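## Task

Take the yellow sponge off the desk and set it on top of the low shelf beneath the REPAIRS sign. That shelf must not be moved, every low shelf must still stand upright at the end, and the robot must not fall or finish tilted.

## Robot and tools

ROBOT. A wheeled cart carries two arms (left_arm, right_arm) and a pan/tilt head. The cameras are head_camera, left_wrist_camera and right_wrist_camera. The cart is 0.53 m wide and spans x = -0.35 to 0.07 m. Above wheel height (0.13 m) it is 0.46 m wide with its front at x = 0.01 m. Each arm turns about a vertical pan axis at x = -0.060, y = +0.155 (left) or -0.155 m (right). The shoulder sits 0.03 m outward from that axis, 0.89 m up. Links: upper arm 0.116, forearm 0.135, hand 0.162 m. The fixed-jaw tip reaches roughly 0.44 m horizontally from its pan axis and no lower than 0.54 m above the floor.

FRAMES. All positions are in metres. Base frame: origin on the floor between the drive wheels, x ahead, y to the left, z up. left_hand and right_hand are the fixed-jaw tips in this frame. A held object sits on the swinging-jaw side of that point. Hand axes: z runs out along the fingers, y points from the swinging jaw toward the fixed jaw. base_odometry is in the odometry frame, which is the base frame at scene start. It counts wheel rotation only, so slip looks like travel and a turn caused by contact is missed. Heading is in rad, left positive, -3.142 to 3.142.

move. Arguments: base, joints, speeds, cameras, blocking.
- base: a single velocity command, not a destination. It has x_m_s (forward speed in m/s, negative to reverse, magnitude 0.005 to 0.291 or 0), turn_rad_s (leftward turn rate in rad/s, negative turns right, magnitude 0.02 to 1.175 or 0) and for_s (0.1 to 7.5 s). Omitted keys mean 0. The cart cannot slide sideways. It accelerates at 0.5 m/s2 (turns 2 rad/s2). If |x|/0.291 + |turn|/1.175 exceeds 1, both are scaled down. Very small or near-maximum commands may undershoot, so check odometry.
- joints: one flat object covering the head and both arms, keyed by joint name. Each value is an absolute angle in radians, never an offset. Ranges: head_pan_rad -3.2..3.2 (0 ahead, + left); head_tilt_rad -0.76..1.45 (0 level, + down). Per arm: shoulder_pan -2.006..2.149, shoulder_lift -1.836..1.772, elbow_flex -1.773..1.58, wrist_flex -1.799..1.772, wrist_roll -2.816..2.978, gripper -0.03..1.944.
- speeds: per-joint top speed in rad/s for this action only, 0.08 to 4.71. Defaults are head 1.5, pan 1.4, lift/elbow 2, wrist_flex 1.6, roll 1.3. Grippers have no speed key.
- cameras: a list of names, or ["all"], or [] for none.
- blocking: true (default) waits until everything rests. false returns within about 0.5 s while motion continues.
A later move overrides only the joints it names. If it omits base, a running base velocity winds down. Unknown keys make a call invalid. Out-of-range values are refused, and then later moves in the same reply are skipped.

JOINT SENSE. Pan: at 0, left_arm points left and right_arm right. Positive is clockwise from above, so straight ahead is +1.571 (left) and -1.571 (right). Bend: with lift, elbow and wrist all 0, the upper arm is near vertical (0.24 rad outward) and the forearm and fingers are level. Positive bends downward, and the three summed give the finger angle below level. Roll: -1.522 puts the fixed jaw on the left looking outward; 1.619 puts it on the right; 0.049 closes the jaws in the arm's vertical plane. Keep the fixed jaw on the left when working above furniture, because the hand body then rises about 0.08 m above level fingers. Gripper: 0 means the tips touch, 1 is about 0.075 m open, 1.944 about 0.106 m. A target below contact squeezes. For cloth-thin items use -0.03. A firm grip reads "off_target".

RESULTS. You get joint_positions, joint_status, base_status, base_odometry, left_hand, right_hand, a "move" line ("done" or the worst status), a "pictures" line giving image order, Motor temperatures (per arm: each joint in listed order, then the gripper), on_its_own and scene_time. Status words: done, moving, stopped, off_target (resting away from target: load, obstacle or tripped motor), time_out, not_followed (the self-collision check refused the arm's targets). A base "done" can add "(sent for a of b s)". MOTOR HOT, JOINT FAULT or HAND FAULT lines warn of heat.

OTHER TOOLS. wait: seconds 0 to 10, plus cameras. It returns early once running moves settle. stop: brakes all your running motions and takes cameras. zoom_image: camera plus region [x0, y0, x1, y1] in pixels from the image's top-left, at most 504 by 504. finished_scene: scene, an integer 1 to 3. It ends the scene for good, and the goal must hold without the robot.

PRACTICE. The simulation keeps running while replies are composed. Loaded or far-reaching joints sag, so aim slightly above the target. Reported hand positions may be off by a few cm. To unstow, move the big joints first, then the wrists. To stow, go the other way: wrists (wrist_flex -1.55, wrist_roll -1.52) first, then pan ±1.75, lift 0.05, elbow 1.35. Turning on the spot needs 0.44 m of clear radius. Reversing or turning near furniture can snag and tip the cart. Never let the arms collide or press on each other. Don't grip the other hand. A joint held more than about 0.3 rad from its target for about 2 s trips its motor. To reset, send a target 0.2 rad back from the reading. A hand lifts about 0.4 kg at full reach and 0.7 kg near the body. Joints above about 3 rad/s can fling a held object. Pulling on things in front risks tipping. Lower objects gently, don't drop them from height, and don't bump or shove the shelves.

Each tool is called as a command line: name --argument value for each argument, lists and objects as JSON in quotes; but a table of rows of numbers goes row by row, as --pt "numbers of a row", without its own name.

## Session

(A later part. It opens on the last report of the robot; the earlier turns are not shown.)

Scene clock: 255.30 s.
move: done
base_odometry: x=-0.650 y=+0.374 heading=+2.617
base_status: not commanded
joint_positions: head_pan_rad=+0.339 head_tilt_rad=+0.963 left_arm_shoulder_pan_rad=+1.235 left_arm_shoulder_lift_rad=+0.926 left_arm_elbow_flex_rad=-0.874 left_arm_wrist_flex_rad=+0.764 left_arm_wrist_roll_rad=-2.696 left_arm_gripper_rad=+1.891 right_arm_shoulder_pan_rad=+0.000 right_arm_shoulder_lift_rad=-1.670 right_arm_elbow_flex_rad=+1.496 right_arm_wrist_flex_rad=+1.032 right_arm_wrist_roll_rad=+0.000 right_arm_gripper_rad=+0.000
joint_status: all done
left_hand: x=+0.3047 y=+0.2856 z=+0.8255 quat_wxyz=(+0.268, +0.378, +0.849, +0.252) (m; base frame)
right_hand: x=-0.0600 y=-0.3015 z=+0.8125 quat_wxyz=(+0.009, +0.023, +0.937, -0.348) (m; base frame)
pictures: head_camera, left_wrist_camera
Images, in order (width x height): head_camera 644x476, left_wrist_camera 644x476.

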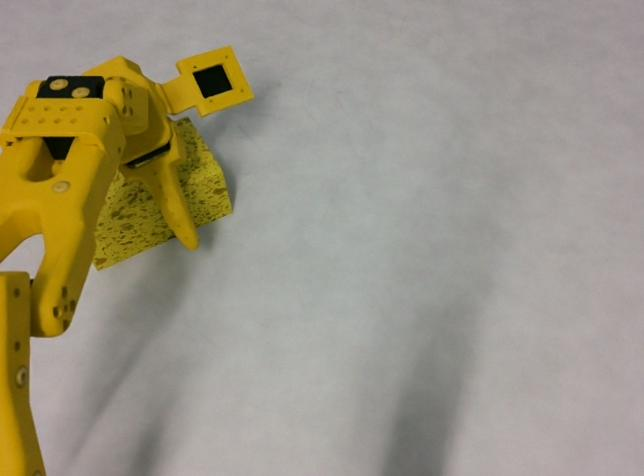

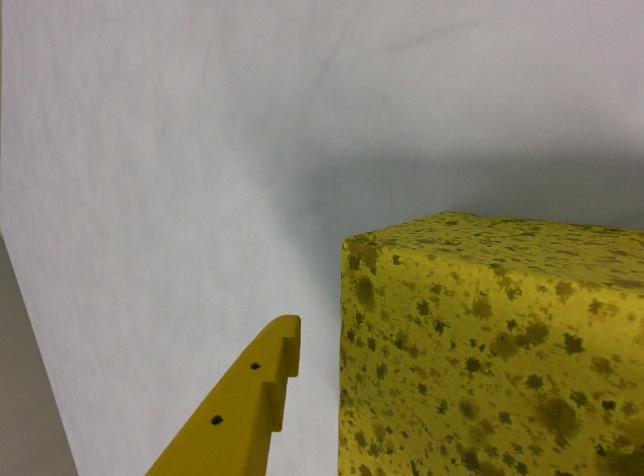

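move --joints '{"left_arm_shoulder_pan_rad":1.185}'

move --joints '{"left_arm_shoulder_lift_rad":0.98,"left_arm_elbow_flex_rad":-0.95,"left_arm_wrist_flex_rad":0.754}' --speeds '{"left_arm_shoulder_lift_rad":0.3,"left_arm_elbow_flex_rad":0.3,"left_arm_wrist_flex_rad":0.3}' --cameras '["head_camera","left_wrist_camera"]'

Scene clock: 262.93 s.
move: done
base_odometry: x=-0.650 y=+0.374 heading=+2.617
base_status: not commanded
joint_positions: head_pan_rad=+0.339 head_tilt_rad=+0.963 left_arm_shoulder_pan_rad=+1.186 left_arm_shoulder_lift_rad=+0.926 left_arm_elbow_flex_rad=-0.874 left_arm_wrist_flex_rad=+0.764 left_arm_wrist_roll_rad=-2.696 left_arm_gripper_rad=+1.891 right_arm_shoulder_pan_rad=+0.000 right_arm_shoulder_lift_rad=-1.670 right_arm_elbow_flex_rad=+1.496 right_arm_wrist_flex_rad=+1.032 right_arm_wrist_roll_rad=+0.000 right_arm_gripper_rad=+0.000
joint_status: all done
left_hand: x=+0.2979 y=+0.3033 z=+0.8255 quat_wxyz=(+0.262, +0.357, +0.858, +0.259) (m; base frame)
right_hand: x=-0.0600 y=-0.3015 z=+0.8125 quat_wxyz=(+0.009, +0.023, +0.937, -0.348) (m; base frame)
pictures: none

Scene clock: 263.63 s.
move: done
base_odometry: x=-0.650 y=+0.374 heading=+2.617
base_status: not commanded
joint_positions: head_pan_rad=+0.339 head_tilt_rad=+0.963 left_arm_shoulder_pan_rad=+1.186 left_arm_shoulder_lift_rad=+0.996 left_arm_elbow_flex_rad=-0.914 left_arm_wrist_flex_rad=+0.764 left_arm_wrist_roll_rad=-2.696 left_arm_gripper_rad=+1.891 right_arm_shoulder_pan_rad=+0.000 right_arm_shoulder_lift_rad=-1.670 right_arm_elbow_flex_rad=+1.496 right_arm_wrist_flex_rad=+1.032 right_arm_wrist_roll_rad=+0.000 right_arm_gripper_rad=+0.000
joint_status: all done
left_hand: x=+0.2973 y=+0.3031 z=+0.8103 quat_wxyz=(+0.252, +0.359, +0.863, +0.249) (m; base frame)
right_hand: x=-0.0600 y=-0.3015 z=+0.8125 quat_wxyz=(+0.009, +0.023, +0.937, -0.348) (m; base frame)
pictures: head_camera, left_wrist_camera
Images, in order (width x height): head_camera 644x476, left_wrist_camera 644x476.

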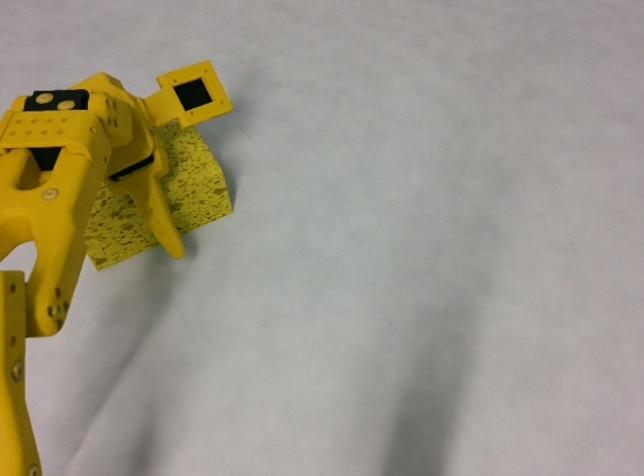

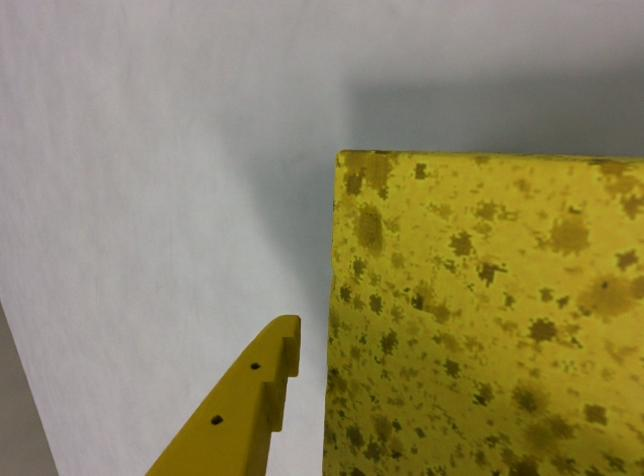

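move --joints '{"left_arm_gripper_rad":0.45}' --cameras '["head_camera","left_wrist_camera"]'

Scene clock: 268.37 s.
move: done
base_odometry: x=-0.650 y=+0.374 heading=+2.617
base_status: not commanded
joint_positions: head_pan_rad=+0.339 head_tilt_rad=+0.963 left_arm_shoulder_pan_rad=+1.192 left_arm_shoulder_lift_rad=+0.993 left_arm_elbow_flex_rad=-0.940 left_arm_wrist_flex_rad=+0.752 left_arm_wrist_roll_rad=-2.705 left_arm_gripper_rad=+0.471 right_arm_shoulder_pan_rad=+0.000 right_arm_shoulder_lift_rad=-1.670 right_arm_elbow_flex_rad=+1.496 right_arm_wrist_flex_rad=+1.032 right_arm_wrist_roll_rad=+0.000 right_arm_gripper_rad=+0.000
joint_status: all done
left_hand: x=+0.3026 y=+0.3025 z=+0.8193 quat_wxyz=(+0.265, +0.363, +0.854, +0.263) (m; base frame)
right_hand: x=-0.0600 y=-0.3015 z=+0.8125 quat_wxyz=(+0.009, +0.023, +0.937, -0.348) (m; base frame)
pictures: head_camera, left_wrist_camera
Images, in order (width x height): head_camera 644x476, left_wrist_camera 644x476.

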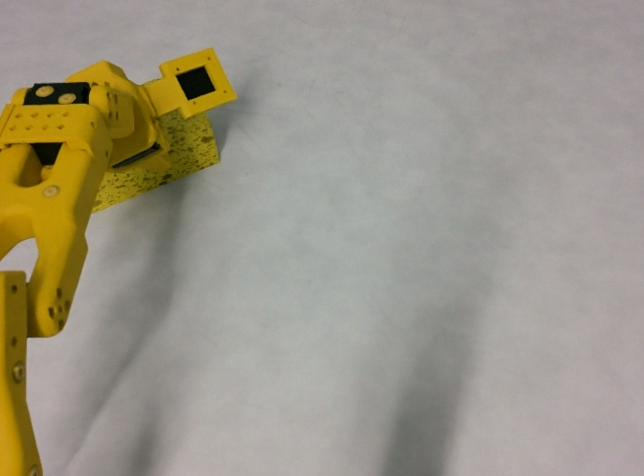

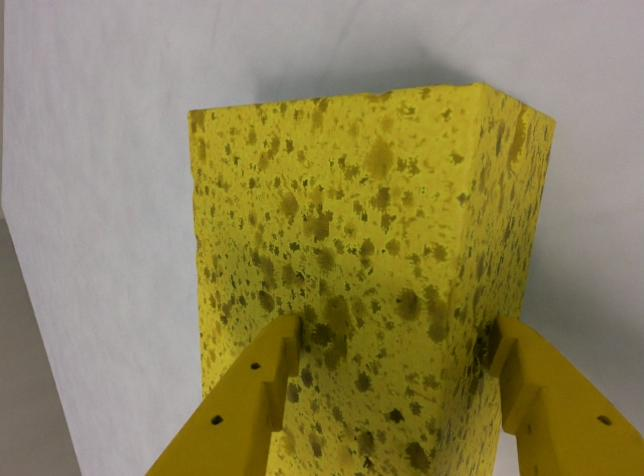

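move --joints '{"left_arm_gripper_rad":1.5}'

move --joints '{"left_arm_shoulder_lift_rad":0.35,"left_arm_elbow_flex_rad":-0.7,"left_arm_wrist_flex_rad":0.9}'

move --joints '{"left_arm_shoulder_pan_rad":1.7,"left_arm_gripper_rad":0.0}' --cameras '["head_camera"]'

Scene clock: 286.43 s.
move: done
base_odometry: x=-0.650 y=+0.374 heading=+2.617
base_status: not commanded
joint_positions: head_pan_rad=+0.339 head_tilt_rad=+0.963 left_arm_shoulder_pan_rad=+1.192 left_arm_shoulder_lift_rad=+0.993 left_arm_elbow_flex_rad=-0.941 left_arm_wrist_flex_rad=+0.752 left_arm_wrist_roll_rad=-2.705 left_arm_gripper_rad=+1.493 right_arm_shoulder_pan_rad=+0.000 right_arm_shoulder_lift_rad=-1.670 right_arm_elbow_flex_rad=+1.496 right_arm_wrist_flex_rad=+1.032 right_arm_wrist_roll_rad=+0.000 right_arm_gripper_rad=+0.000
joint_status: all done
left_hand: x=+0.3027 y=+0.3026 z=+0.8197 quat_wxyz=(+0.266, +0.363, +0.853, +0.263) (m; base frame)
right_hand: x=-0.0600 y=-0.3015 z=+0.8125 quat_wxyz=(+0.009, +0.023, +0.937, -0.348) (m; base frame)
pictures: none

Scene clock: 287.63 s.
move: done
base_odometry: x=-0.650 y=+0.374 heading=+2.617
base_status: not commanded
joint_positions: head_pan_rad=+0.339 head_tilt_rad=+0.963 left_arm_shoulder_pan_rad=+1.191 left_arm_shoulder_lift_rad=+0.412 left_arm_elbow_flex_rad=-0.697 left_arm_wrist_flex_rad=+0.898 left_arm_wrist_roll_rad=-2.705 left_arm_gripper_rad=+1.493 right_arm_shoulder_pan_rad=+0.000 right_arm_shoulder_lift_rad=-1.670 right_arm_elbow_flex_rad=+1.496 right_arm_wrist_flex_rad=+1.032 right_arm_wrist_roll_rad=+0.000 right_arm_gripper_rad=+0.000
joint_status: all done
left_hand: x=+0.2774 y=+0.2931 z=+0.9427 quat_wxyz=(+0.327, +0.347, +0.817, +0.325) (m; base frame)
right_hand: x=-0.0600 y=-0.3015 z=+0.8125 quat_wxyz=(+0.009, +0.023, +0.937, -0.348) (m; base frame)
pictures: none

Scene clock: 288.90 s.
move: done
base_odometry: x=-0.650 y=+0.374 heading=+2.617
base_status: not commanded
joint_positions: head_pan_rad=+0.339 head_tilt_rad=+0.963 left_arm_shoulder_pan_rad=+1.694 left_arm_shoulder_lift_rad=+0.412 left_arm_elbow_flex_rad=-0.697 left_arm_wrist_flex_rad=+0.898 left_arm_wrist_roll_rad=-2.705 left_arm_gripper_rad=+0.008 right_arm_shoulder_pan_rad=+0.000 right_arm_shoulder_lift_rad=-1.670 right_arm_elbow_flex_rad=+1.496 right_arm_wrist_flex_rad=+1.032 right_arm_wrist_roll_rad=+0.000 right_arm_gripper_rad=+0.000
joint_status: all done
left_hand: x=+0.3022 y=+0.1133 z=+0.9427 quat_wxyz=(+0.398, +0.539, +0.705, +0.233) (m; base frame)
right_hand: x=-0.0600 y=-0.3015 z=+0.8125 quat_wxyz=(+0.009, +0.023, +0.937, -0.348) (m; base frame)
pictures: head_camera
Images, in order (width x height): head_camera 644x476.

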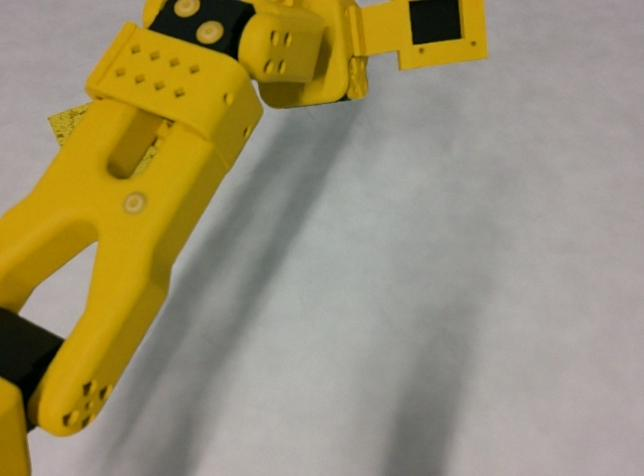

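move --joints '{"left_arm_shoulder_pan_rad":2.14,"head_tilt_rad":0.8,"head_pan_rad":0.4}' --cameras '["head_camera"]'

Scene clock: 293.77 s.
move: done
base_odometry: x=-0.650 y=+0.374 heading=+2.617
base_status: not commanded
joint_positions: head_pan_rad=+0.390 head_tilt_rad=+0.814 left_arm_shoulder_pan_rad=+2.134 left_arm_shoulder_lift_rad=+0.412 left_arm_elbow_flex_rad=-0.697 left_arm_wrist_flex_rad=+0.898 left_arm_wrist_roll_rad=-2.705 left_arm_gripper_rad=+0.006 right_arm_shoulder_pan_rad=+0.001 right_arm_shoulder_lift_rad=-1.670 right_arm_elbow_flex_rad=+1.496 right_arm_wrist_flex_rad=+1.032 right_arm_wrist_roll_rad=+0.000 right_arm_gripper_rad=+0.000
joint_status: all done
left_hand: x=+0.2499 y=-0.0371 z=+0.9427 quat_wxyz=(+0.439, +0.680, +0.570, +0.141) (m; base frame)
right_hand: x=-0.0602 y=-0.3015 z=+0.8125 quat_wxyz=(+0.008, +0.023, +0.937, -0.348) (m; base frame)
pictures: head_camera
Images, in order (width x height): head_camera 644x476.

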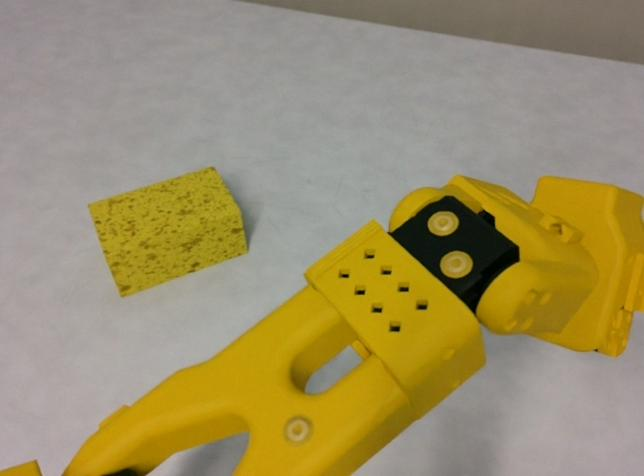

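move --joints '{"left_arm_shoulder_pan_rad":0.92,"left_arm_wrist_roll_rad":-1.522}'

move --joints '{"left_arm_shoulder_lift_rad":0.71,"left_arm_elbow_flex_rad":-0.67,"left_arm_wrist_flex_rad":0.81}' --speeds '{"left_arm_shoulder_lift_rad":0.5,"left_arm_elbow_flex_rad":0.5,"left_arm_wrist_flex_rad":0.5}' --cameras '["head_camera","left_wrist_camera"]'

Scene clock: 324.60 s.
move: done
base_odometry: x=-0.650 y=+0.374 heading=+2.617
base_status: not commanded
joint_positions: head_pan_rad=+0.390 head_tilt_rad=+0.814 left_arm_shoulder_pan_rad=+0.925 left_arm_shoulder_lift_rad=+0.412 left_arm_elbow_flex_rad=-0.697 left_arm_wrist_flex_rad=+0.898 left_arm_wrist_roll_rad=-1.529 left_arm_gripper_rad=+0.006 right_arm_shoulder_pan_rad=+0.001 right_arm_shoulder_lift_rad=-1.670 right_arm_elbow_flex_rad=+1.496 right_arm_wrist_flex_rad=+1.032 right_arm_wrist_roll_rad=+0.000 right_arm_gripper_rad=+0.000
joint_status: all done
left_hand: x=+0.2232 y=+0.3780 z=+0.9366 quat_wxyz=(+0.437, -0.279, +0.842, +0.148) (m; base frame)
right_hand: x=-0.0602 y=-0.3015 z=+0.8125 quat_wxyz=(+0.008, +0.023, +0.937, -0.348) (m; base frame)
pictures: none

Scene clock: 325.83 s.
move: done
base_odometry: x=-0.650 y=+0.374 heading=+2.617
base_status: not commanded
joint_positions: head_pan_rad=+0.390 head_tilt_rad=+0.814 left_arm_shoulder_pan_rad=+0.925 left_arm_shoulder_lift_rad=+0.725 left_arm_elbow_flex_rad=-0.665 left_arm_wrist_flex_rad=+0.821 left_arm_wrist_roll_rad=-1.529 left_arm_gripper_rad=+0.006 right_arm_shoulder_pan_rad=+0.001 right_arm_shoulder_lift_rad=-1.670 right_arm_elbow_flex_rad=+1.496 right_arm_wrist_flex_rad=+1.032 right_arm_wrist_roll_rad=+0.000 right_arm_gripper_rad=+0.000
joint_status: all done
left_hand: x=+0.2253 y=+0.3796 z=+0.8330 quat_wxyz=(+0.321, -0.296, +0.893, +0.108) (m; base frame)
right_hand: x=-0.0602 y=-0.3015 z=+0.8125 quat_wxyz=(+0.008, +0.023, +0.937, -0.348) (m; base frame)
pictures: head_camera, left_wrist_camera
Images, in order (width x height): head_camera 644x476, left_wrist_camera 644x476.

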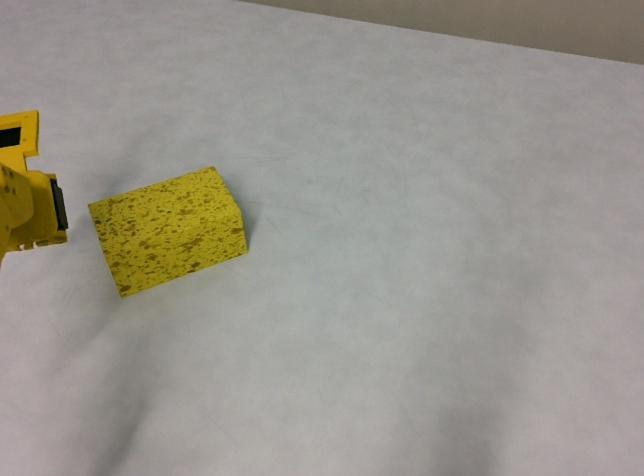

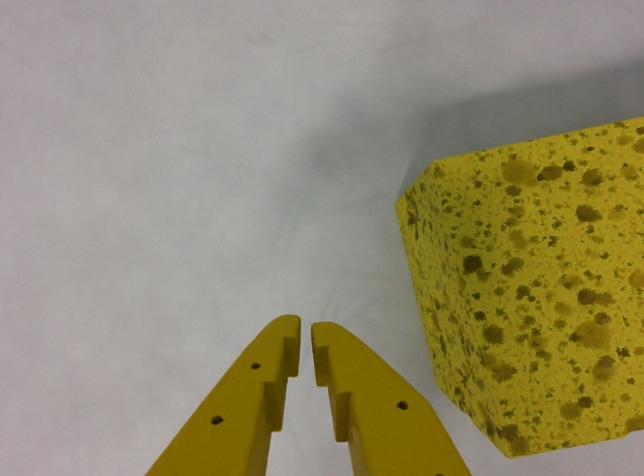

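move --joints '{"left_arm_shoulder_lift_rad":0.57,"left_arm_elbow_flex_rad":-0.425,"left_arm_wrist_flex_rad":0.80}'

move --joints '{"left_arm_shoulder_pan_rad":1.24}' --speeds '{"left_arm_shoulder_pan_rad":0.3}' --cameras '["head_camera","left_wrist_camera"]'

Scene clock: 335.23 s.
move: done
base_odometry: x=-0.650 y=+0.374 heading=+2.617
base_status: not commanded
joint_positions: head_pan_rad=+0.390 head_tilt_rad=+0.814 left_arm_shoulder_pan_rad=+0.925 left_arm_shoulder_lift_rad=+0.637 left_arm_elbow_flex_rad=-0.423 left_arm_wrist_flex_rad=+0.810 left_arm_wrist_roll_rad=-1.529 left_arm_gripper_rad=+0.006 right_arm_shoulder_pan_rad=+0.001 right_arm_shoulder_lift_rad=-1.670 right_arm_elbow_flex_rad=+1.496 right_arm_wrist_flex_rad=+1.032 right_arm_wrist_roll_rad=+0.000 right_arm_gripper_rad=+0.000
joint_status: all done
left_hand: x=+0.2037 y=+0.3634 z=+0.8069 quat_wxyz=(+0.255, -0.303, +0.914, +0.086) (m; base frame)
right_hand: x=-0.0602 y=-0.3015 z=+0.8125 quat_wxyz=(+0.008, +0.023, +0.937, -0.348) (m; base frame)
pictures: none

Scene clock: 337.07 s.
move: done
base_odometry: x=-0.650 y=+0.374 heading=+2.617
base_status: not commanded
joint_positions: head_pan_rad=+0.390 head_tilt_rad=+0.814 left_arm_shoulder_pan_rad=+1.235 left_arm_shoulder_lift_rad=+0.637 left_arm_elbow_flex_rad=-0.423 left_arm_wrist_flex_rad=+0.810 left_arm_wrist_roll_rad=-1.529 left_arm_gripper_rad=+0.006 right_arm_shoulder_pan_rad=+0.001 right_arm_shoulder_lift_rad=-1.670 right_arm_elbow_flex_rad=+1.496 right_arm_wrist_flex_rad=+1.032 right_arm_wrist_roll_rad=+0.000 right_arm_gripper_rad=+0.000
joint_status: all done
left_hand: x=+0.2547 y=+0.2730 z=+0.8069 quat_wxyz=(+0.266, -0.158, +0.950, +0.046) (m; base frame)
right_hand: x=-0.0602 y=-0.3015 z=+0.8125 quat_wxyz=(+0.008, +0.023, +0.937, -0.348) (m; base frame)
pictures: head_camera, left_wrist_camera
Images, in order (width x height): head_camera 644x476, left_wrist_camera 644x476.

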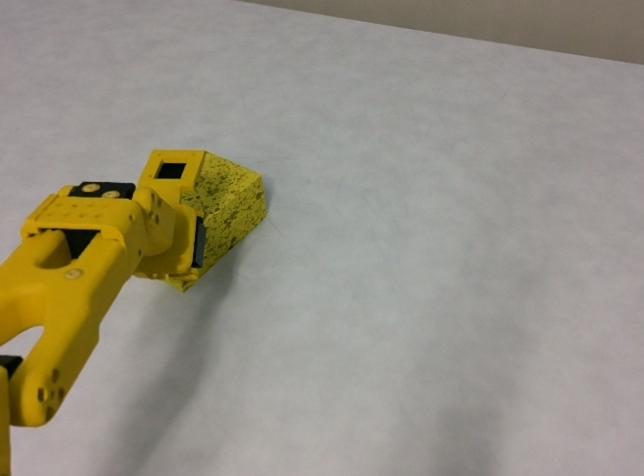

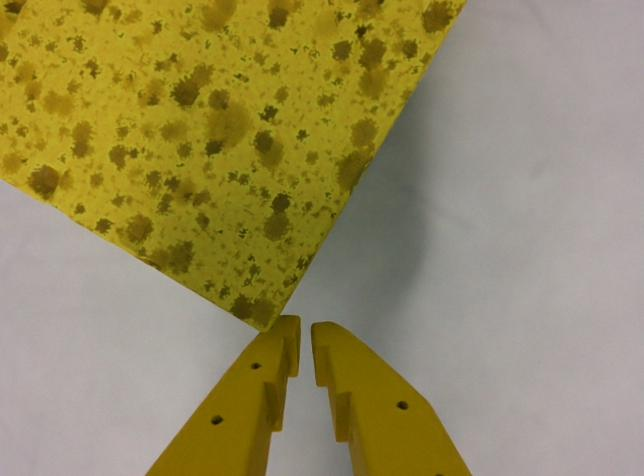

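move --joints '{"left_arm_shoulder_lift_rad":0.45}'

move --joints '{"left_arm_elbow_flex_rad":-0.81,"left_arm_wrist_flex_rad":0.504,"left_arm_shoulder_lift_rad":0.7,"left_arm_shoulder_pan_rad":1.06,"left_arm_gripper_rad":1.9,"left_arm_wrist_roll_rad":-2.05}'

move --joints '{"left_arm_shoulder_lift_rad":0.85}' --cameras '["head_camera","left_wrist_camera"]'

Scene clock: 359.67 s.
move: done
base_odometry: x=-0.650 y=+0.374 heading=+2.617
base_status: not commanded
joint_positions: head_pan_rad=+0.390 head_tilt_rad=+0.814 left_arm_shoulder_pan_rad=+1.235 left_arm_shoulder_lift_rad=+0.516 left_arm_elbow_flex_rad=-0.421 left_arm_wrist_flex_rad=+0.810 left_arm_wrist_roll_rad=-1.529 left_arm_gripper_rad=+0.006 right_arm_shoulder_pan_rad=+0.001 right_arm_shoulder_lift_rad=-1.670 right_arm_elbow_flex_rad=+1.496 right_arm_wrist_flex_rad=+1.032 right_arm_wrist_roll_rad=+0.000 right_arm_gripper_rad=+0.000
joint_status: all done
left_hand: x=+0.2623 y=+0.2757 z=+0.8442 quat_wxyz=(+0.322, -0.155, +0.932, +0.056) (m; base frame)
right_hand: x=-0.0602 y=-0.3015 z=+0.8125 quat_wxyz=(+0.008, +0.023, +0.937, -0.348) (m; base frame)
pictures: none

Scene clock: 361.13 s.
move: done
base_odometry: x=-0.650 y=+0.374 heading=+2.617
base_status: not commanded
joint_positions: head_pan_rad=+0.390 head_tilt_rad=+0.814 left_arm_shoulder_pan_rad=+1.065 left_arm_shoulder_lift_rad=+0.714 left_arm_elbow_flex_rad=-0.773 left_arm_wrist_flex_rad=+0.519 left_arm_wrist_roll_rad=-2.049 left_arm_gripper_rad=+1.891 right_arm_shoulder_pan_rad=+0.003 right_arm_shoulder_lift_rad=-1.670 right_arm_elbow_flex_rad=+1.496 right_arm_wrist_flex_rad=+1.032 right_arm_wrist_roll_rad=+0.000 right_arm_gripper_rad=+0.000
joint_status: all done
left_hand: x=+0.2911 y=+0.3573 z=+0.9060 quat_wxyz=(+0.458, +0.009, +0.850, +0.260) (m; base frame)
right_hand: x=-0.0604 y=-0.3015 z=+0.8125 quat_wxyz=(+0.008, +0.024, +0.937, -0.348) (m; base frame)
pictures: none

Scene clock: 361.90 s.
move: done
base_odometry: x=-0.650 y=+0.374 heading=+2.617
base_status: not commanded
joint_positions: head_pan_rad=+0.390 head_tilt_rad=+0.814 left_arm_shoulder_pan_rad=+1.065 left_arm_shoulder_lift_rad=+0.867 left_arm_elbow_flex_rad=-0.774 left_arm_wrist_flex_rad=+0.517 left_arm_wrist_roll_rad=-2.049 left_arm_gripper_rad=+1.891 right_arm_shoulder_pan_rad=+0.003 right_arm_shoulder_lift_rad=-1.670 right_arm_elbow_flex_rad=+1.496 right_arm_wrist_flex_rad=+1.032 right_arm_wrist_roll_rad=+0.000 right_arm_gripper_rad=+0.000
joint_status: all done
left_hand: x=+0.2891 y=+0.3562 z=+0.8492 quat_wxyz=(+0.402, +0.009, +0.887, +0.228) (m; base frame)
right_hand: x=-0.0604 y=-0.3015 z=+0.8125 quat_wxyz=(+0.008, +0.024, +0.937, -0.348) (m; base frame)
pictures: head_camera, left_wrist_camera
Images, in order (width x height): head_camera 644x476, left_wrist_camera 644x476.

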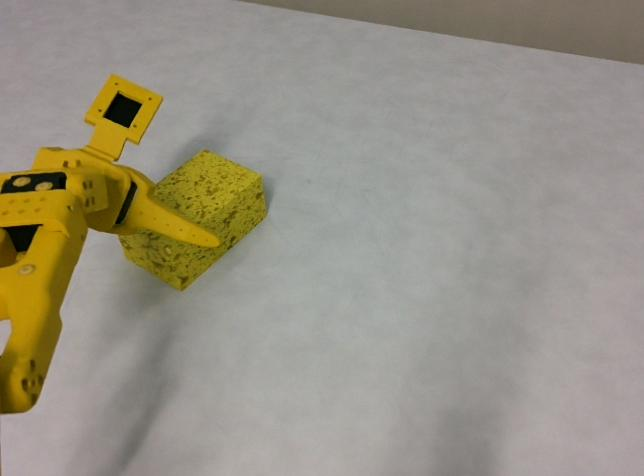

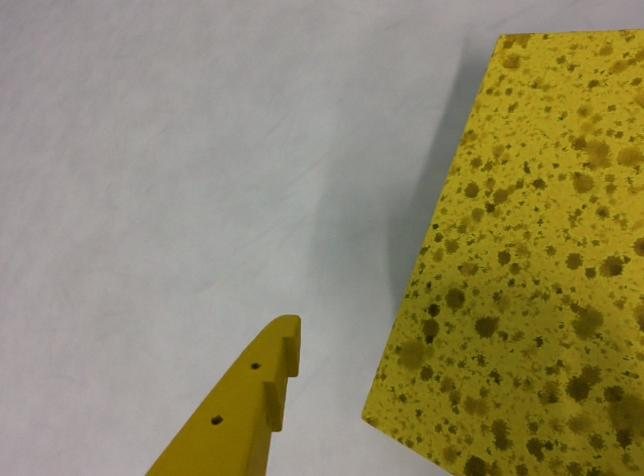

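move --joints '{"left_arm_shoulder_lift_rad":0.93}'

move --joints '{"left_arm_shoulder_pan_rad":1.25}' --speeds '{"left_arm_shoulder_pan_rad":0.3}' --cameras '["head_camera","left_wrist_camera"]'

Scene clock: 371.43 s.
move: done
base_odometry: x=-0.650 y=+0.374 heading=+2.617
base_status: not commanded
joint_positions: head_pan_rad=+0.390 head_tilt_rad=+0.814 left_arm_shoulder_pan_rad=+1.065 left_arm_shoulder_lift_rad=+0.947 left_arm_elbow_flex_rad=-0.776 left_arm_wrist_flex_rad=+0.516 left_arm_wrist_roll_rad=-2.049 left_arm_gripper_rad=+1.891 right_arm_shoulder_pan_rad=+0.003 right_arm_shoulder_lift_rad=-1.670 right_arm_elbow_flex_rad=+1.496 right_arm_wrist_flex_rad=+1.032 right_arm_wrist_roll_rad=+0.000 right_arm_gripper_rad=+0.000
joint_status: all done
left_hand: x=+0.2852 y=+0.3541 z=+0.8202 quat_wxyz=(+0.372, +0.009, +0.904, +0.211) (m; base frame)
right_hand: x=-0.0604 y=-0.3015 z=+0.8125 quat_wxyz=(+0.008, +0.024, +0.937, -0.348) (m; base frame)
pictures: none

Scene clock: 372.57 s.
move: done
base_odometry: x=-0.650 y=+0.374 heading=+2.617
base_status: not commanded
joint_positions: head_pan_rad=+0.390 head_tilt_rad=+0.814 left_arm_shoulder_pan_rad=+1.247 left_arm_shoulder_lift_rad=+0.947 left_arm_elbow_flex_rad=-0.776 left_arm_wrist_flex_rad=+0.516 left_arm_wrist_roll_rad=-2.049 left_arm_gripper_rad=+1.891 right_arm_shoulder_pan_rad=+0.003 right_arm_shoulder_lift_rad=-1.670 right_arm_elbow_flex_rad=+1.496 right_arm_wrist_flex_rad=+1.032 right_arm_wrist_roll_rad=+0.000 right_arm_gripper_rad=+0.000
joint_status: all done
left_hand: x=+0.3156 y=+0.2881 z=+0.8202 quat_wxyz=(+0.390, +0.092, +0.899, +0.176) (m; base frame)
right_hand: x=-0.0604 y=-0.3015 z=+0.8125 quat_wxyz=(+0.008, +0.024, +0.937, -0.348) (m; base frame)
pictures: head_camera, left_wrist_camera
Images, in order (width x height): head_camera 644x476, left_wrist_camera 644x476.

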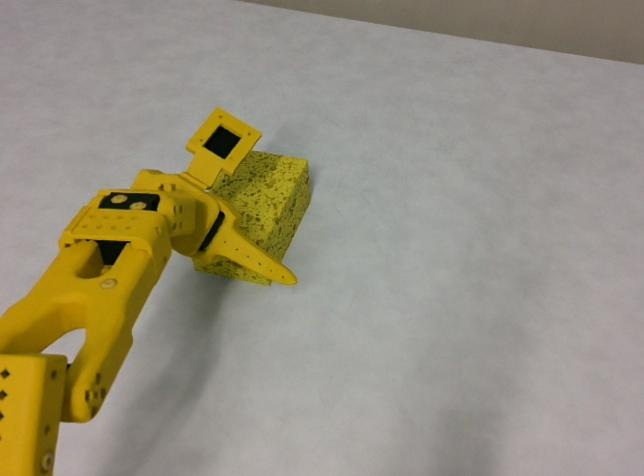

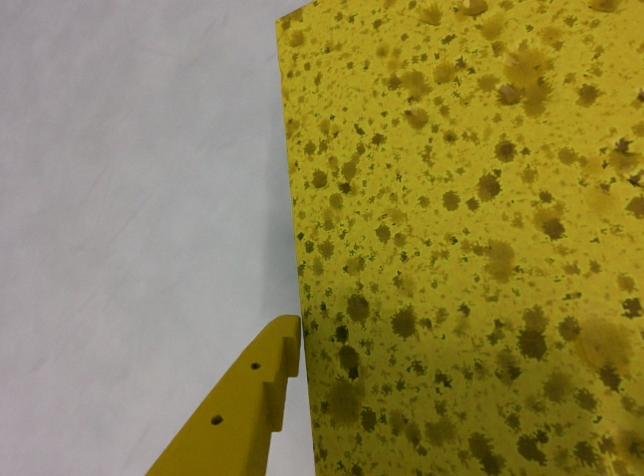

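move --joints '{"left_arm_shoulder_lift_rad":0.95,"left_arm_gripper_rad":0.2,"left_arm_wrist_roll_rad":-1.95}' --cameras '["head_camera","left_wrist_camera"]'

Scene clock: 378.83 s.
move: off_target
base_odometry: x=-0.650 y=+0.374 heading=+2.617
base_status: not commanded
joint_positions: head_pan_rad=+0.390 head_tilt_rad=+0.814 left_arm_shoulder_pan_rad=+1.252 left_arm_shoulder_lift_rad=+0.965 left_arm_elbow_flex_rad=-0.780 left_arm_wrist_flex_rad=+0.516 left_arm_wrist_roll_rad=-1.947 left_arm_gripper_rad=+0.951 right_arm_shoulder_pan_rad=+0.003 right_arm_shoulder_lift_rad=-1.670 right_arm_elbow_flex_rad=+1.496 right_arm_wrist_flex_rad=+1.032 right_arm_wrist_roll_rad=+0.000 right_arm_gripper_rad=+0.000
joint_status: left_arm_gripper_rad off_target (ended at +0.951, target +0.200); the others done
left_hand: x=+0.3148 y=+0.2863 z=+0.8141 quat_wxyz=(+0.392, +0.048, +0.906, +0.153) (m; base frame)
right_hand: x=-0.0604 y=-0.3015 z=+0.8125 quat_wxyz=(+0.008, +0.024, +0.937, -0.348) (m; base frame)
pictures: head_camera, left_wrist_camera
Images, in order (width x height): head_camera 644x476, left_wrist_camera 644x476.

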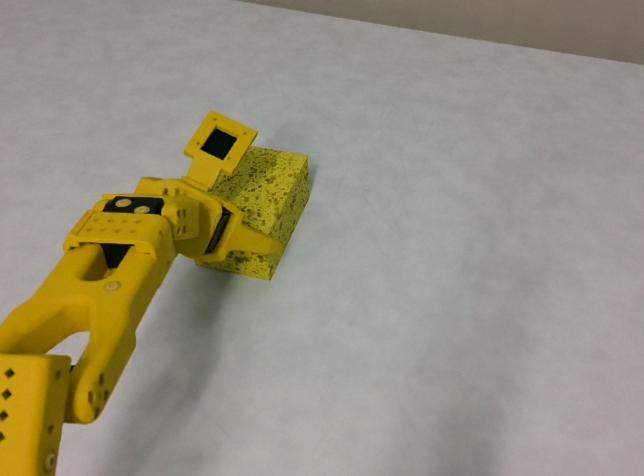

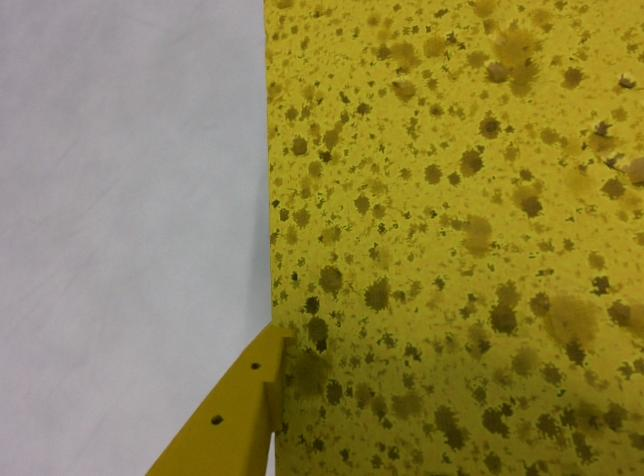

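move --joints '{"left_arm_gripper_rad":0.87,"left_arm_shoulder_lift_rad":0.6}' --speeds '{"left_arm_shoulder_lift_rad":0.4}' --cameras '["head_camera","left_wrist_camera"]'

Scene clock: 386.57 s.
move: off_target
base_odometry: x=-0.650 y=+0.374 heading=+2.617
base_status: not commanded
joint_positions: head_pan_rad=+0.390 head_tilt_rad=+0.814 left_arm_shoulder_pan_rad=+1.250 left_arm_shoulder_lift_rad=+0.677 left_arm_elbow_flex_rad=-0.780 left_arm_wrist_flex_rad=+0.514 left_arm_wrist_roll_rad=-1.957 left_arm_gripper_rad=+0.983 right_arm_shoulder_pan_rad=+0.003 right_arm_shoulder_lift_rad=-1.670 right_arm_elbow_flex_rad=+1.496 right_arm_wrist_flex_rad=+1.032 right_arm_wrist_roll_rad=+0.000 right_arm_gripper_rad=+0.000
joint_status: left_arm_gripper_rad off_target (ended at +0.984, target +0.870); the others done
left_hand: x=+0.3220 y=+0.2892 z=+0.9220 quat_wxyz=(+0.509, +0.048, +0.835, +0.202) (m; base frame)
right_hand: x=-0.0604 y=-0.3015 z=+0.8125 quat_wxyz=(+0.008, +0.024, +0.937, -0.348) (m; base frame)
pictures: head_camera, left_wrist_camera
Images, in order (width x height): head_camera 644x476, left_wrist_camera 644x476.

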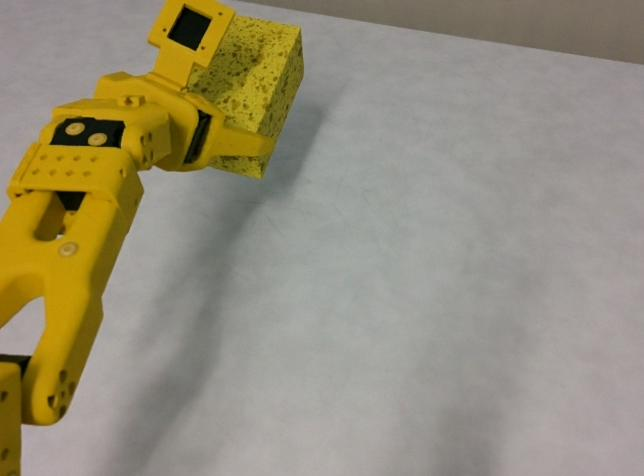

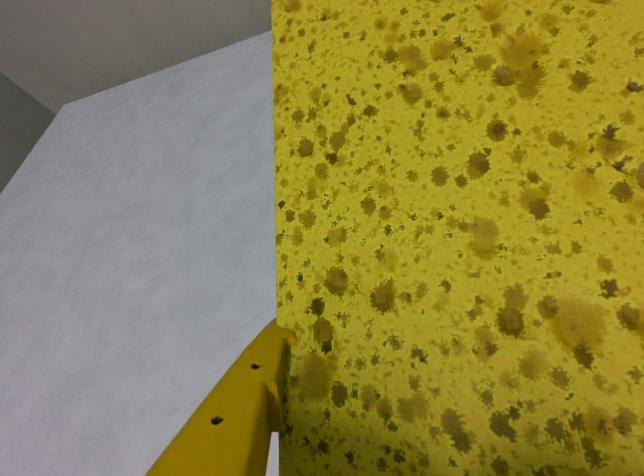

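move --joints '{"left_arm_gripper_rad":0.9,"left_arm_shoulder_lift_rad":0.45}' --speeds '{"left_arm_shoulder_lift_rad":0.4}'

move --base '{"x_m_s":-0.2,"for_s":4.5}'

move --base '{"turn_rad_s":0.4,"for_s":3.94}' --joints '{"head_pan_rad":0.0,"head_tilt_rad":0.6}' --cameras '["head_camera"]'

Scene clock: 404.23 s.
move: off_target
base_odometry: x=-0.650 y=+0.374 heading=+2.617
base_status: not commanded
joint_positions: head_pan_rad=+0.390 head_tilt_rad=+0.814 left_arm_shoulder_pan_rad=+1.250 left_arm_shoulder_lift_rad=+0.522 left_arm_elbow_flex_rad=-0.780 left_arm_wrist_flex_rad=+0.514 left_arm_wrist_roll_rad=-1.957 left_arm_gripper_rad=+0.983 right_arm_shoulder_pan_rad=+0.003 right_arm_shoulder_lift_rad=-1.670 right_arm_elbow_flex_rad=+1.496 right_arm_wrist_flex_rad=+1.032 right_arm_wrist_roll_rad=+0.000 right_arm_gripper_rad=+0.000
joint_status: left_arm_gripper_rad off_target (ended at +0.984, target +0.900); the others done
left_hand: x=+0.3136 y=+0.2865 z=+0.9794 quat_wxyz=(+0.568, +0.045, +0.790, +0.225) (m; base frame)
right_hand: x=-0.0604 y=-0.3015 z=+0.8125 quat_wxyz=(+0.008, +0.024, +0.937, -0.348) (m; base frame)
pictures: none

Scene clock: 409.90 s.
move: done
base_odometry: x=+0.128 y=-0.077 heading=+2.614
base_status: done (sent for 4.5 of 4.5 s)
joint_positions: head_pan_rad=+0.390 head_tilt_rad=+0.814 left_arm_shoulder_pan_rad=+1.244 left_arm_shoulder_lift_rad=+0.522 left_arm_elbow_flex_rad=-0.780 left_arm_wrist_flex_rad=+0.514 left_arm_wrist_roll_rad=-1.957 left_arm_gripper_rad=+0.983 right_arm_shoulder_pan_rad=-0.002 right_arm_shoulder_lift_rad=-1.670 right_arm_elbow_flex_rad=+1.496 right_arm_wrist_flex_rad=+1.032 right_arm_wrist_roll_rad=+0.000 right_arm_gripper_rad=+0.000
joint_status: not commanded
left_hand: x=+0.3128 y=+0.2888 z=+0.9794 quat_wxyz=(+0.567, +0.043, +0.790, +0.227) (m; base frame)
right_hand: x=-0.0597 y=-0.3015 z=+0.8125 quat_wxyz=(+0.009, +0.022, +0.937, -0.348) (m; base frame)
pictures: none

Scene clock: 414.50 s.
move: done
base_odometry: x=+0.129 y=-0.078 heading=-2.092
base_status: done (sent for 3.93 of 3.93 s)
joint_positions: head_pan_rad=+0.009 head_tilt_rad=+0.613 left_arm_shoulder_pan_rad=+1.250 left_arm_shoulder_lift_rad=+0.522 left_arm_elbow_flex_rad=-0.780 left_arm_wrist_flex_rad=+0.514 left_arm_wrist_roll_rad=-1.957 left_arm_gripper_rad=+0.983 right_arm_shoulder_pan_rad=-0.002 right_arm_shoulder_lift_rad=-1.670 right_arm_elbow_flex_rad=+1.496 right_arm_wrist_flex_rad=+1.032 right_arm_wrist_roll_rad=+0.000 right_arm_gripper_rad=+0.000
joint_status: all done
left_hand: x=+0.3136 y=+0.2865 z=+0.9794 quat_wxyz=(+0.568, +0.045, +0.790, +0.225) (m; base frame)
right_hand: x=-0.0597 y=-0.3015 z=+0.8125 quat_wxyz=(+0.009, +0.022, +0.937, -0.348) (m; base frame)
pictures: head_camera
Images, in order (width x height): head_camera 644x476.

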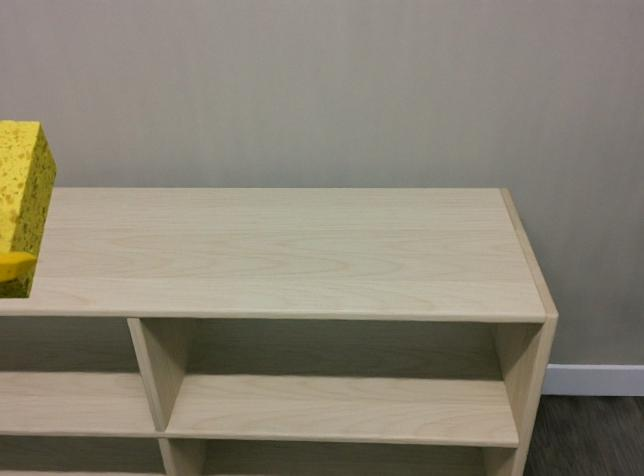

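move --base '{"x_m_s":0.15,"for_s":3.6}' --joints '{"head_pan_rad":0.1,"head_tilt_rad":1.3}' --cameras '["head_camera"]'

Scene clock: 431.17 s.
move: done
base_odometry: x=-0.140 y=-0.547 heading=-2.092
base_status: done (sent for 3.6 of 3.6 s)
joint_positions: head_pan_rad=+0.089 head_tilt_rad=+1.295 left_arm_shoulder_pan_rad=+1.249 left_arm_shoulder_lift_rad=+0.522 left_arm_elbow_flex_rad=-0.780 left_arm_wrist_flex_rad=+0.514 left_arm_wrist_roll_rad=-1.957 left_arm_gripper_rad=+0.983 right_arm_shoulder_pan_rad=+0.000 right_arm_shoulder_lift_rad=-1.670 right_arm_elbow_flex_rad=+1.496 right_arm_wrist_flex_rad=+1.032 right_arm_wrist_roll_rad=+0.000 right_arm_gripper_rad=+0.000
joint_status: all done
left_hand: x=+0.3134 y=+0.2870 z=+0.9794 quat_wxyz=(+0.568, +0.044, +0.790, +0.226) (m; base frame)
right_hand: x=-0.0600 y=-0.3015 z=+0.8125 quat_wxyz=(+0.009, +0.023, +0.937, -0.348) (m; base frame)
pictures: head_camera
Images, in order (width x height): head_camera 644x476.

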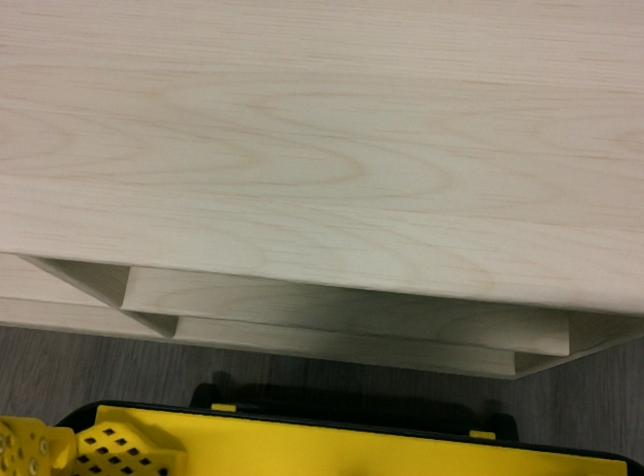

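move --joints '{"left_arm_shoulder_pan_rad":1.35,"left_arm_shoulder_lift_rad":1.15,"left_arm_elbow_flex_rad":-0.33,"left_arm_wrist_flex_rad":-0.2,"head_tilt_rad":1.0,"head_pan_rad":0.4}' --speeds '{"left_arm_shoulder_lift_rad":0.5,"left_arm_elbow_flex_rad":0.4,"left_arm_wrist_flex_rad":0.5}'

move --joints '{"left_arm_shoulder_lift_rad":1.55,"left_arm_elbow_flex_rad":-0.23,"left_arm_wrist_flex_rad":-0.7}' --speeds '{"left_arm_shoulder_lift_rad":0.3,"left_arm_elbow_flex_rad":0.3,"left_arm_wrist_flex_rad":0.4}' --cameras '["head_camera","left_wrist_camera"]'

Scene clock: 443.77 s.
move: done
base_odometry: x=-0.140 y=-0.547 heading=-2.092
base_status: not commanded
joint_positions: head_pan_rad=+0.390 head_tilt_rad=+1.014 left_arm_shoulder_pan_rad=+1.347 left_arm_shoulder_lift_rad=+1.168 left_arm_elbow_flex_rad=-0.326 left_arm_wrist_flex_rad=-0.184 left_arm_wrist_roll_rad=-1.957 left_arm_gripper_rad=+0.985 right_arm_shoulder_pan_rad=+0.000 right_arm_shoulder_lift_rad=-1.670 right_arm_elbow_flex_rad=+1.496 right_arm_wrist_flex_rad=+1.032 right_arm_wrist_roll_rad=+0.000 right_arm_gripper_rad=+0.000
joint_status: all done
left_hand: x=+0.2969 y=+0.2435 z=+0.7195 quat_wxyz=(+0.417, +0.094, +0.893, +0.142) (m; base frame)
right_hand: x=-0.0600 y=-0.3015 z=+0.8125 quat_wxyz=(+0.009, +0.023, +0.937, -0.348) (m; base frame)
pictures: none

Scene clock: 445.53 s.
move: done
base_odometry: x=-0.140 y=-0.547 heading=-2.092
base_status: not commanded
joint_positions: head_pan_rad=+0.390 head_tilt_rad=+1.014 left_arm_shoulder_pan_rad=+1.345 left_arm_shoulder_lift_rad=+1.519 left_arm_elbow_flex_rad=-0.237 left_arm_wrist_flex_rad=-0.701 left_arm_wrist_roll_rad=-1.947 left_arm_gripper_rad=+0.986 right_arm_shoulder_pan_rad=+0.000 right_arm_shoulder_lift_rad=-1.670 right_arm_elbow_flex_rad=+1.496 right_arm_wrist_flex_rad=+1.032 right_arm_wrist_roll_rad=+0.000 right_arm_gripper_rad=+0.000
joint_status: all done
left_hand: x=+0.2537 y=+0.2342 z=+0.6584 quat_wxyz=(+0.450, +0.088, +0.876, +0.152) (m; base frame)
right_hand: x=-0.0600 y=-0.3015 z=+0.8125 quat_wxyz=(+0.009, +0.023, +0.937, -0.348) (m; base frame)
pictures: head_camera, left_wrist_camera
Images, in order (width x height): head_camera 644x476, left_wrist_camera 644x476.

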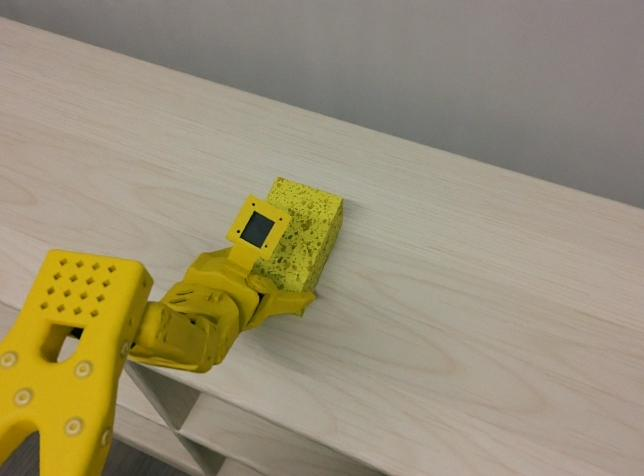

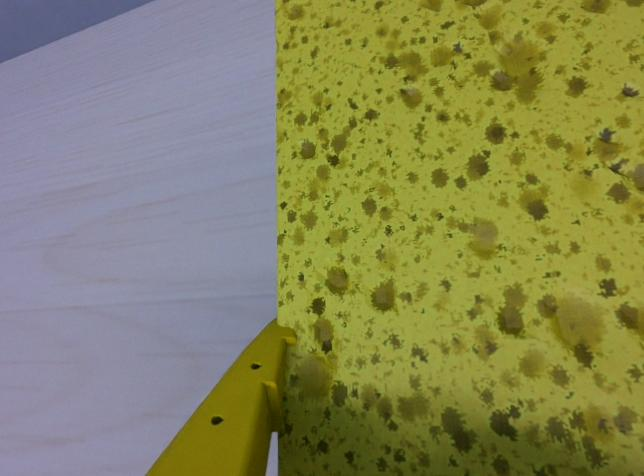

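move --joints '{"left_arm_wrist_flex_rad":-0.58}' --speeds '{"left_arm_wrist_flex_rad":0.3}'

move --joints '{"left_arm_shoulder_lift_rad":1.62,"left_arm_wrist_flex_rad":-0.65}' --speeds '{"left_arm_shoulder_lift_rad":0.2,"left_arm_wrist_flex_rad":0.2}' --cameras '["head_camera","left_wrist_camera"]'

Scene clock: 454.03 s.
move: off_target
base_odometry: x=-0.140 y=-0.547 heading=-2.092
base_status: not commanded
joint_positions: head_pan_rad=+0.390 head_tilt_rad=+1.014 left_arm_shoulder_pan_rad=+1.341 left_arm_shoulder_lift_rad=+1.512 left_arm_elbow_flex_rad=-0.251 left_arm_wrist_flex_rad=-0.635 left_arm_wrist_roll_rad=-1.947 left_arm_gripper_rad=+0.986 right_arm_shoulder_pan_rad=+0.000 right_arm_shoulder_lift_rad=-1.670 right_arm_elbow_flex_rad=+1.496 right_arm_wrist_flex_rad=+1.032 right_arm_wrist_roll_rad=+0.000 right_arm_gripper_rad=+0.000
joint_status: left_arm_wrist_flex_rad off_target (ended at -0.635, target -0.580)
left_hand: x=+0.2524 y=+0.2354 z=+0.6543 quat_wxyz=(+0.431, +0.087, +0.886, +0.146) (m; base frame)
right_hand: x=-0.0600 y=-0.3015 z=+0.8125 quat_wxyz=(+0.009, +0.023, +0.937, -0.348) (m; base frame)
pictures: none

Scene clock: 454.83 s.
move: done
base_odometry: x=-0.140 y=-0.547 heading=-2.092
base_status: not commanded
joint_positions: head_pan_rad=+0.390 head_tilt_rad=+1.014 left_arm_shoulder_pan_rad=+1.341 left_arm_shoulder_lift_rad=+1.522 left_arm_elbow_flex_rad=-0.251 left_arm_wrist_flex_rad=-0.664 left_arm_wrist_roll_rad=-1.947 left_arm_gripper_rad=+0.986 right_arm_shoulder_pan_rad=+0.000 right_arm_shoulder_lift_rad=-1.670 right_arm_elbow_flex_rad=+1.496 right_arm_wrist_flex_rad=+1.032 right_arm_wrist_roll_rad=+0.000 right_arm_gripper_rad=+0.000
joint_status: all done
left_hand: x=+0.2524 y=+0.2354 z=+0.6550 quat_wxyz=(+0.439, +0.086, +0.882, +0.149) (m; base frame)
right_hand: x=-0.0600 y=-0.3015 z=+0.8125 quat_wxyz=(+0.009, +0.023, +0.937, -0.348) (m; base frame)
pictures: head_camera, left_wrist_camera
Images, in order (width x height): head_camera 644x476, left_wrist_camera 644x476.

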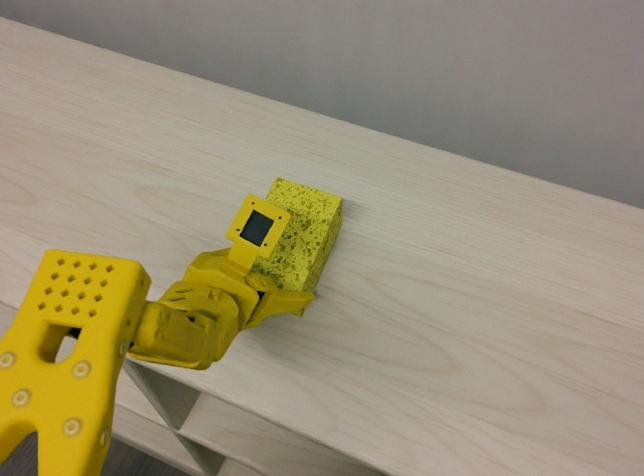

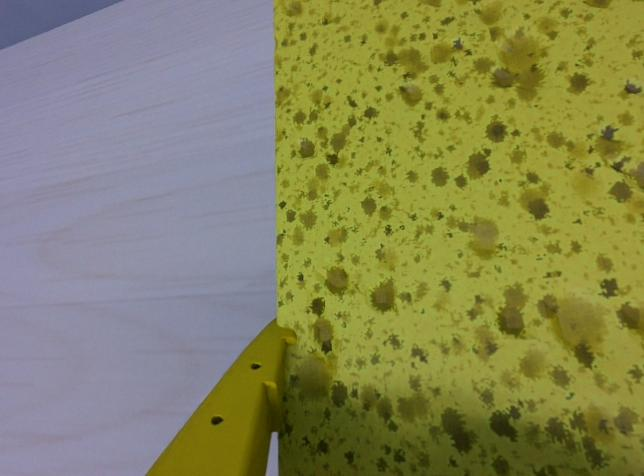

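move --joints '{"left_arm_shoulder_lift_rad":1.53}'

move --joints '{"left_arm_gripper_rad":1.15}' --cameras '["head_camera","left_wrist_camera"]'

Scene clock: 460.50 s.
move: done
base_odometry: x=-0.140 y=-0.547 heading=-2.092
base_status: not commanded
joint_positions: head_pan_rad=+0.390 head_tilt_rad=+1.014 left_arm_shoulder_pan_rad=+1.342 left_arm_shoulder_lift_rad=+1.518 left_arm_elbow_flex_rad=-0.251 left_arm_wrist_flex_rad=-0.664 left_arm_wrist_roll_rad=-1.947 left_arm_gripper_rad=+0.986 right_arm_shoulder_pan_rad=+0.000 right_arm_shoulder_lift_rad=-1.670 right_arm_elbow_flex_rad=+1.496 right_arm_wrist_flex_rad=+1.032 right_arm_wrist_roll_rad=+0.000 right_arm_gripper_rad=+0.000
joint_status: all done
left_hand: x=+0.2536 y=+0.2352 z=+0.6564 quat_wxyz=(+0.441, +0.087, +0.881, +0.149) (m; base frame)
right_hand: x=-0.0600 y=-0.3015 z=+0.8125 quat_wxyz=(+0.009, +0.023, +0.937, -0.348) (m; base frame)
pictures: none

Scene clock: 461.23 s.
move: done
base_odometry: x=-0.140 y=-0.547 heading=-2.092
base_status: not commanded
joint_positions: head_pan_rad=+0.390 head_tilt_rad=+1.014 left_arm_shoulder_pan_rad=+1.350 left_arm_shoulder_lift_rad=+1.541 left_arm_elbow_flex_rad=-0.231 left_arm_wrist_flex_rad=-0.652 left_arm_wrist_roll_rad=-1.957 left_arm_gripper_rad=+1.143 right_arm_shoulder_pan_rad=+0.000 right_arm_shoulder_lift_rad=-1.670 right_arm_elbow_flex_rad=+1.496 right_arm_wrist_flex_rad=+1.032 right_arm_wrist_roll_rad=+0.000 right_arm_gripper_rad=+0.000
joint_status: all done
left_hand: x=+0.2434 y=+0.2304 z=+0.6447 quat_wxyz=(+0.417, +0.096, +0.893, +0.142) (m; base frame)
right_hand: x=-0.0600 y=-0.3015 z=+0.8125 quat_wxyz=(+0.009, +0.023, +0.937, -0.348) (m; base frame)
pictures: head_camera, left_wrist_camera
Images, in order (width x height): head_camera 644x476, left_wrist_camera 644x476.

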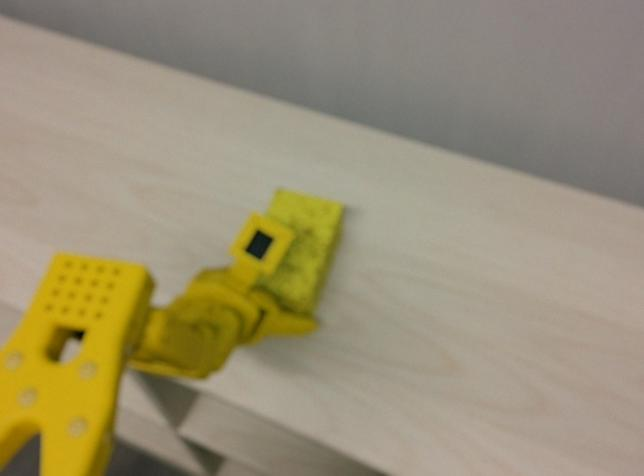

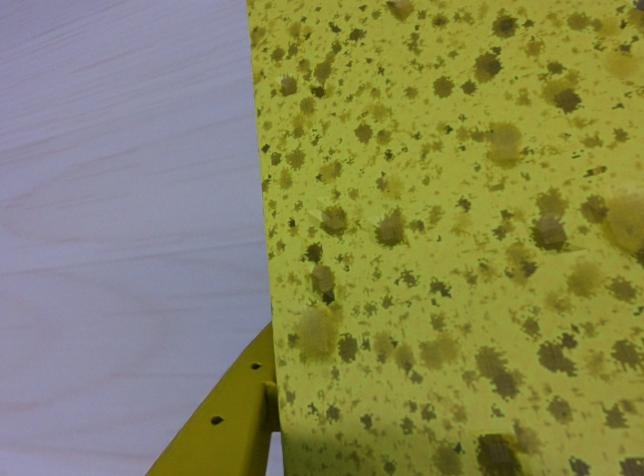

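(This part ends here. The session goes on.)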